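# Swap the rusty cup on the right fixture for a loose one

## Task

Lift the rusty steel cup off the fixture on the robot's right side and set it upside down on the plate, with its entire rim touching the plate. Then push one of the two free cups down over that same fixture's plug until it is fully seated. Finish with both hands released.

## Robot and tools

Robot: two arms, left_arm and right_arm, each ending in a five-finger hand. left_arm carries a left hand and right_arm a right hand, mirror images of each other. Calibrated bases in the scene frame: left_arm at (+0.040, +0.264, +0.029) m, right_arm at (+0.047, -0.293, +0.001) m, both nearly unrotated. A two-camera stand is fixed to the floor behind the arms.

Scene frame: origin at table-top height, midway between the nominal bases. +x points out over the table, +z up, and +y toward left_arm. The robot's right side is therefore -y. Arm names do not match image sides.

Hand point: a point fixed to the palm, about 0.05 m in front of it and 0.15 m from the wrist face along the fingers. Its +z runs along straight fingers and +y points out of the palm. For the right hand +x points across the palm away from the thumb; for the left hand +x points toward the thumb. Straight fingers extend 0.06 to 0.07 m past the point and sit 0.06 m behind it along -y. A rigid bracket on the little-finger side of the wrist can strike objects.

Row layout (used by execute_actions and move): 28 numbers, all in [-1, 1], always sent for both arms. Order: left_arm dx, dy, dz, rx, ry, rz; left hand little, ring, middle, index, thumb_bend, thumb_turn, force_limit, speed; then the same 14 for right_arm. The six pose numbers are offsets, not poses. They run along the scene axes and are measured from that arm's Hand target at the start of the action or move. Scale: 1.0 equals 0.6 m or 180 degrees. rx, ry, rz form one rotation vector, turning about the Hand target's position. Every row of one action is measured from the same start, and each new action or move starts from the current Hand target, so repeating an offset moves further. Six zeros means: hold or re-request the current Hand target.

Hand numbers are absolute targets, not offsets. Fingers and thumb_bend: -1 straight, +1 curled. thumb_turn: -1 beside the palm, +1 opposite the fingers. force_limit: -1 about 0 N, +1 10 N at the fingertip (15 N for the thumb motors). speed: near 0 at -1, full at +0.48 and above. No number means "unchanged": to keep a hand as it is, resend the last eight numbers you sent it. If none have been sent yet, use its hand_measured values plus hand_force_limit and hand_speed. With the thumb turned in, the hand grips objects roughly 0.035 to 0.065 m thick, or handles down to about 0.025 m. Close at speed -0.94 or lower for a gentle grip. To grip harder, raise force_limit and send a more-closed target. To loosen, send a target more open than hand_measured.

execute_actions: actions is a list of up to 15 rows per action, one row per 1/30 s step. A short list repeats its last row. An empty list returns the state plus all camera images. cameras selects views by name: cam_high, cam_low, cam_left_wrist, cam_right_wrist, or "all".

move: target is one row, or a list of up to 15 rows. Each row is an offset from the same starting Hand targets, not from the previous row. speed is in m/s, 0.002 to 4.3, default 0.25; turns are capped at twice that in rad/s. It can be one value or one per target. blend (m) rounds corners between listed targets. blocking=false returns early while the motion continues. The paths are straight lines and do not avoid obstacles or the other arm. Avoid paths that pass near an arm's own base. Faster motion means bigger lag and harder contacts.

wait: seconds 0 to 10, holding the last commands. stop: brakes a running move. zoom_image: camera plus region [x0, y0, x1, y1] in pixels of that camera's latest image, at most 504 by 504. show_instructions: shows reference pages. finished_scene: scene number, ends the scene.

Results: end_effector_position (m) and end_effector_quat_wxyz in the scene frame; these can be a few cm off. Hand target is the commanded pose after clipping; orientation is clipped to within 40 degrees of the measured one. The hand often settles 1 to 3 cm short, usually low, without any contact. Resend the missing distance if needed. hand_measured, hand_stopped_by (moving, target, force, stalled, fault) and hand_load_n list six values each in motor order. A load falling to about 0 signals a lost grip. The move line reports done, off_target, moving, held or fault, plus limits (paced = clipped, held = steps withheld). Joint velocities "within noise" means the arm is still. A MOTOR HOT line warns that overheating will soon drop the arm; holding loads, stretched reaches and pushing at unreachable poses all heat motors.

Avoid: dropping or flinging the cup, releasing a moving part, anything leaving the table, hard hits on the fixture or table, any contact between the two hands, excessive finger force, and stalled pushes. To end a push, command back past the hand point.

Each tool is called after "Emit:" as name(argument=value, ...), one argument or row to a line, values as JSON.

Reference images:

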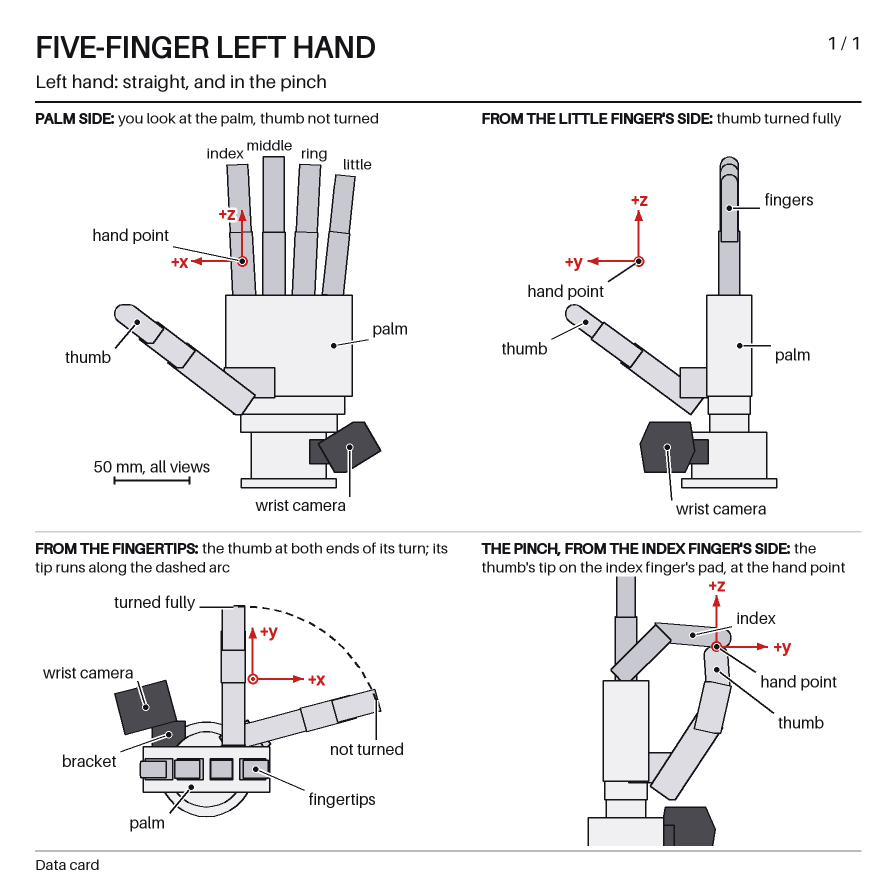

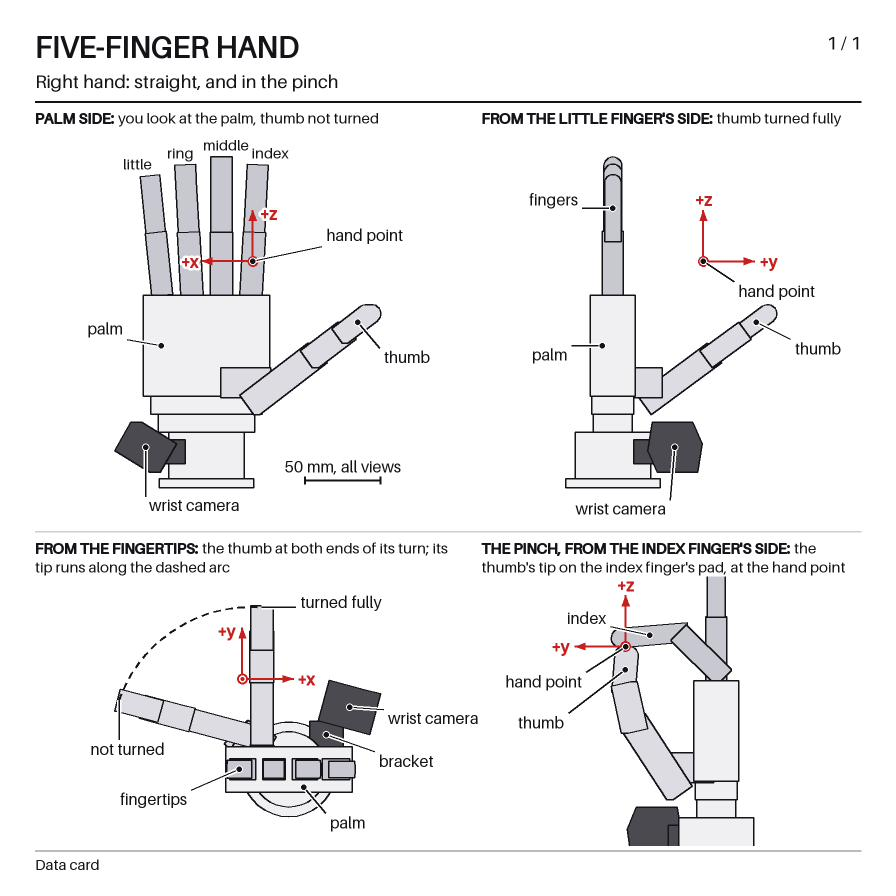

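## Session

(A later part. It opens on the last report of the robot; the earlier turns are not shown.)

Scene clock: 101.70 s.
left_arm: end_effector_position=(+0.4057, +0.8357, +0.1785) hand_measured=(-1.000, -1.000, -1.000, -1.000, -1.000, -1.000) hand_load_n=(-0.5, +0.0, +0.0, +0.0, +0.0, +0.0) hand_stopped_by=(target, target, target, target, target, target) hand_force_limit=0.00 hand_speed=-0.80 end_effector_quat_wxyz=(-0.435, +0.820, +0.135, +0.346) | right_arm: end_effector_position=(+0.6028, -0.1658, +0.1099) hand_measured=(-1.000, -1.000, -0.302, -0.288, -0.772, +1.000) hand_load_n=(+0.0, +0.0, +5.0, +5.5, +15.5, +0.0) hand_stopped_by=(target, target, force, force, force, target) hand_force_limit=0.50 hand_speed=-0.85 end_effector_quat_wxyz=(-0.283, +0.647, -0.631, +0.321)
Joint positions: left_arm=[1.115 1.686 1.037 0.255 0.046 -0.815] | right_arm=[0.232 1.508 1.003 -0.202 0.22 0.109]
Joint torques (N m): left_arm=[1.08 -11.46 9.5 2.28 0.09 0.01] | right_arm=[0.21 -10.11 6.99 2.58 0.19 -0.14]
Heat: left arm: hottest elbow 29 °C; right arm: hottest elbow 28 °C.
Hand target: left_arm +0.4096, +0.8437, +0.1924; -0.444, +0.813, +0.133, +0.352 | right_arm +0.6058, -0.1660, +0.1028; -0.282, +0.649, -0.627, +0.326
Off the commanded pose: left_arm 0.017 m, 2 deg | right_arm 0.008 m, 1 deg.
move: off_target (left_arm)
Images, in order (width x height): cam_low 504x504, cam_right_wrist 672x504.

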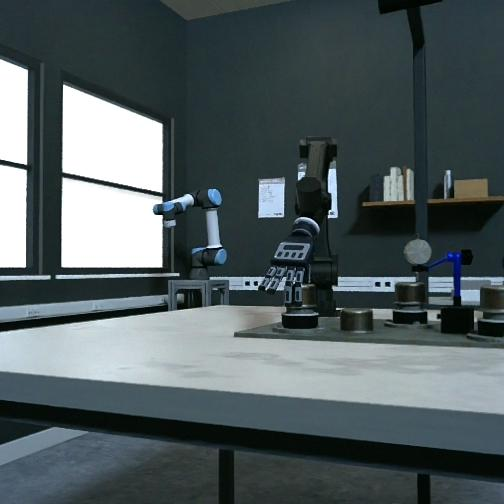

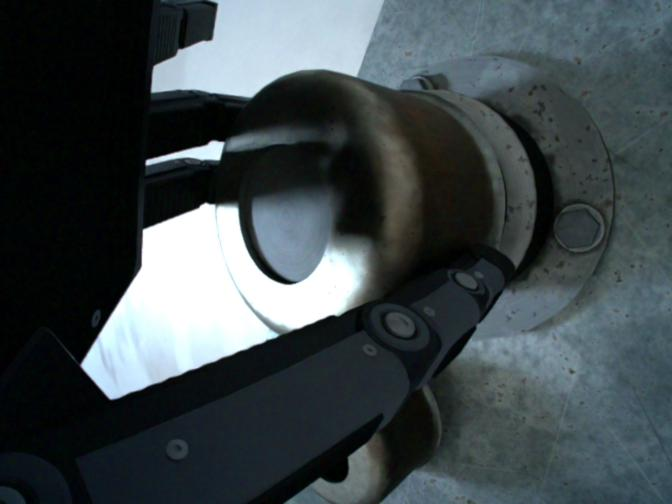

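Emit:
move(
  target=[
    [0,0,0,0,0,0,-1,-1,-1,-1,-1,-1,0,-0.8,0.0,0.0,0.012,0,0,0,-1,-1,-0.95,-0.9,-1,1,0.5,-0.6],
    [0,0,0,0,0,0,-1,-1,-1,-1,-1,-1,0,-0.8,0.01,0.0,0.2,0,0,0,-1,-1,-0.95,-0.9,-1,1,0.5,-0.6],
  ],
  cameras=["cam_right_wrist","cam_low","cam_high"],
  speed=[0.04,0.12],
)

Emit:
zoom_image(
  camera="cam_low",
  region=[260, 260, 400, 350],
)

Emit:
zoom_image(
  camera="cam_high",
  region=[140, 260, 260, 380],
)

Scene clock: 104.97 s.
left_arm: end_effector_position=(+0.4057, +0.8357, +0.1785) hand_measured=(-1.000, -1.000, -1.000, -1.000, -1.000, -1.000) hand_load_n=(+0.0, +0.0, +0.0, +0.0, +0.0, -0.5) hand_stopped_by=(target, target, target, target, target, target) hand_force_limit=0.00 hand_speed=-0.80 end_effector_quat_wxyz=(-0.435, +0.820, +0.135, +0.346) | right_arm: end_effector_position=(+0.5963, -0.1676, +0.1893) hand_measured=(-1.000, -1.000, -0.950, -0.900, -1.000, +1.000) hand_load_n=(+0.0, +0.0, +0.0, +0.0, +0.0, +0.0) hand_stopped_by=(target, target, target, target, target, target) hand_force_limit=0.50 hand_speed=-0.60 end_effector_quat_wxyz=(-0.263, +0.656, -0.636, +0.310)
Joint positions: left_arm=[1.115 1.686 1.037 0.255 0.046 -0.815] | right_arm=[0.233 1.429 1.165 -0.492 0.223 0.108]
Joint torques (N m): left_arm=[1.08 -11.58 9.5 2.29 0.08 0.01] | right_arm=[-0.44 -10.75 12.21 1.06 0.01 -0.15]
Heat: left arm: hottest elbow 29 °C; right arm: hottest elbow 28 °C.
Hand target: left_arm +0.4096, +0.8437, +0.1924; -0.444, +0.813, +0.133, +0.352 | right_arm +0.6119, -0.1661, +0.2228; -0.282, +0.649, -0.627, +0.326
Off the commanded pose: left_arm 0.017 m, 2 deg | right_arm 0.037 m, 3 deg.
move: off_target (left_arm, right_arm)
Images, in order (width x height): cam_high 504x504, cam_low 504x504, cam_right_wrist 672x504.

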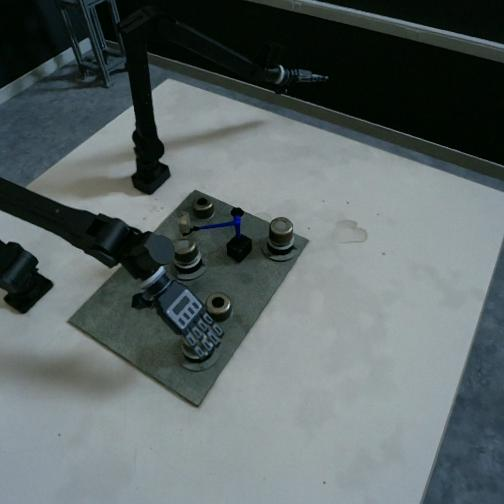

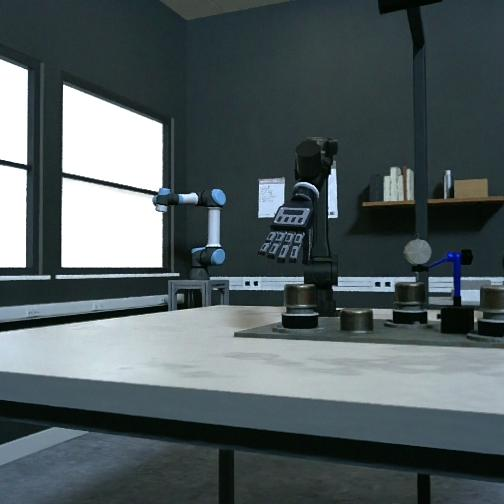

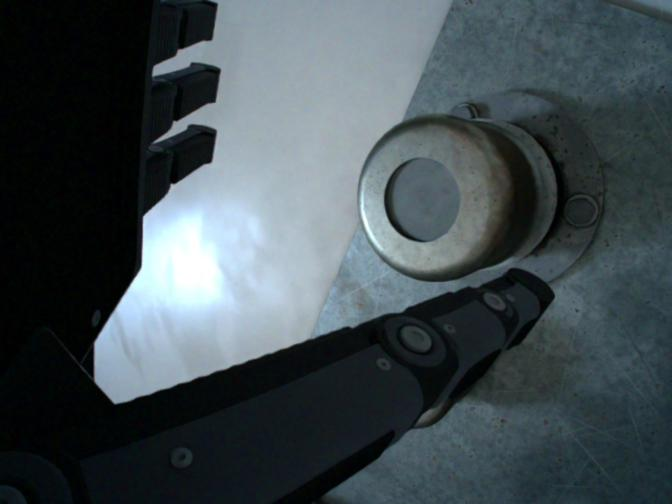

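Scaled by 3.600.

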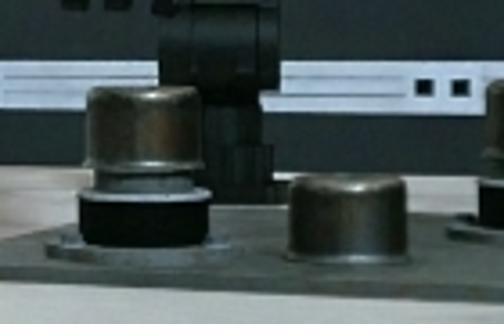

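Scaled by 4.200.

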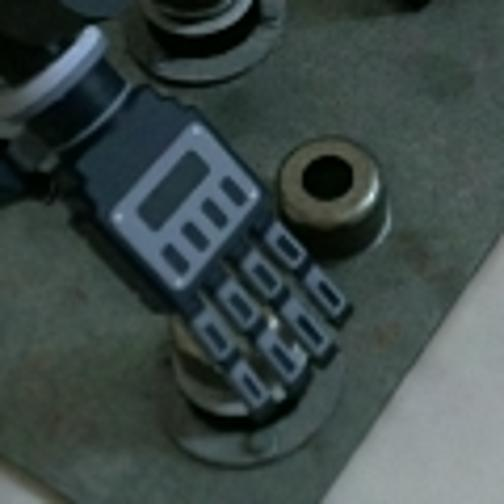

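Emit:
finished_scene(
  scene=2,
)

The scene is finished: the task was done.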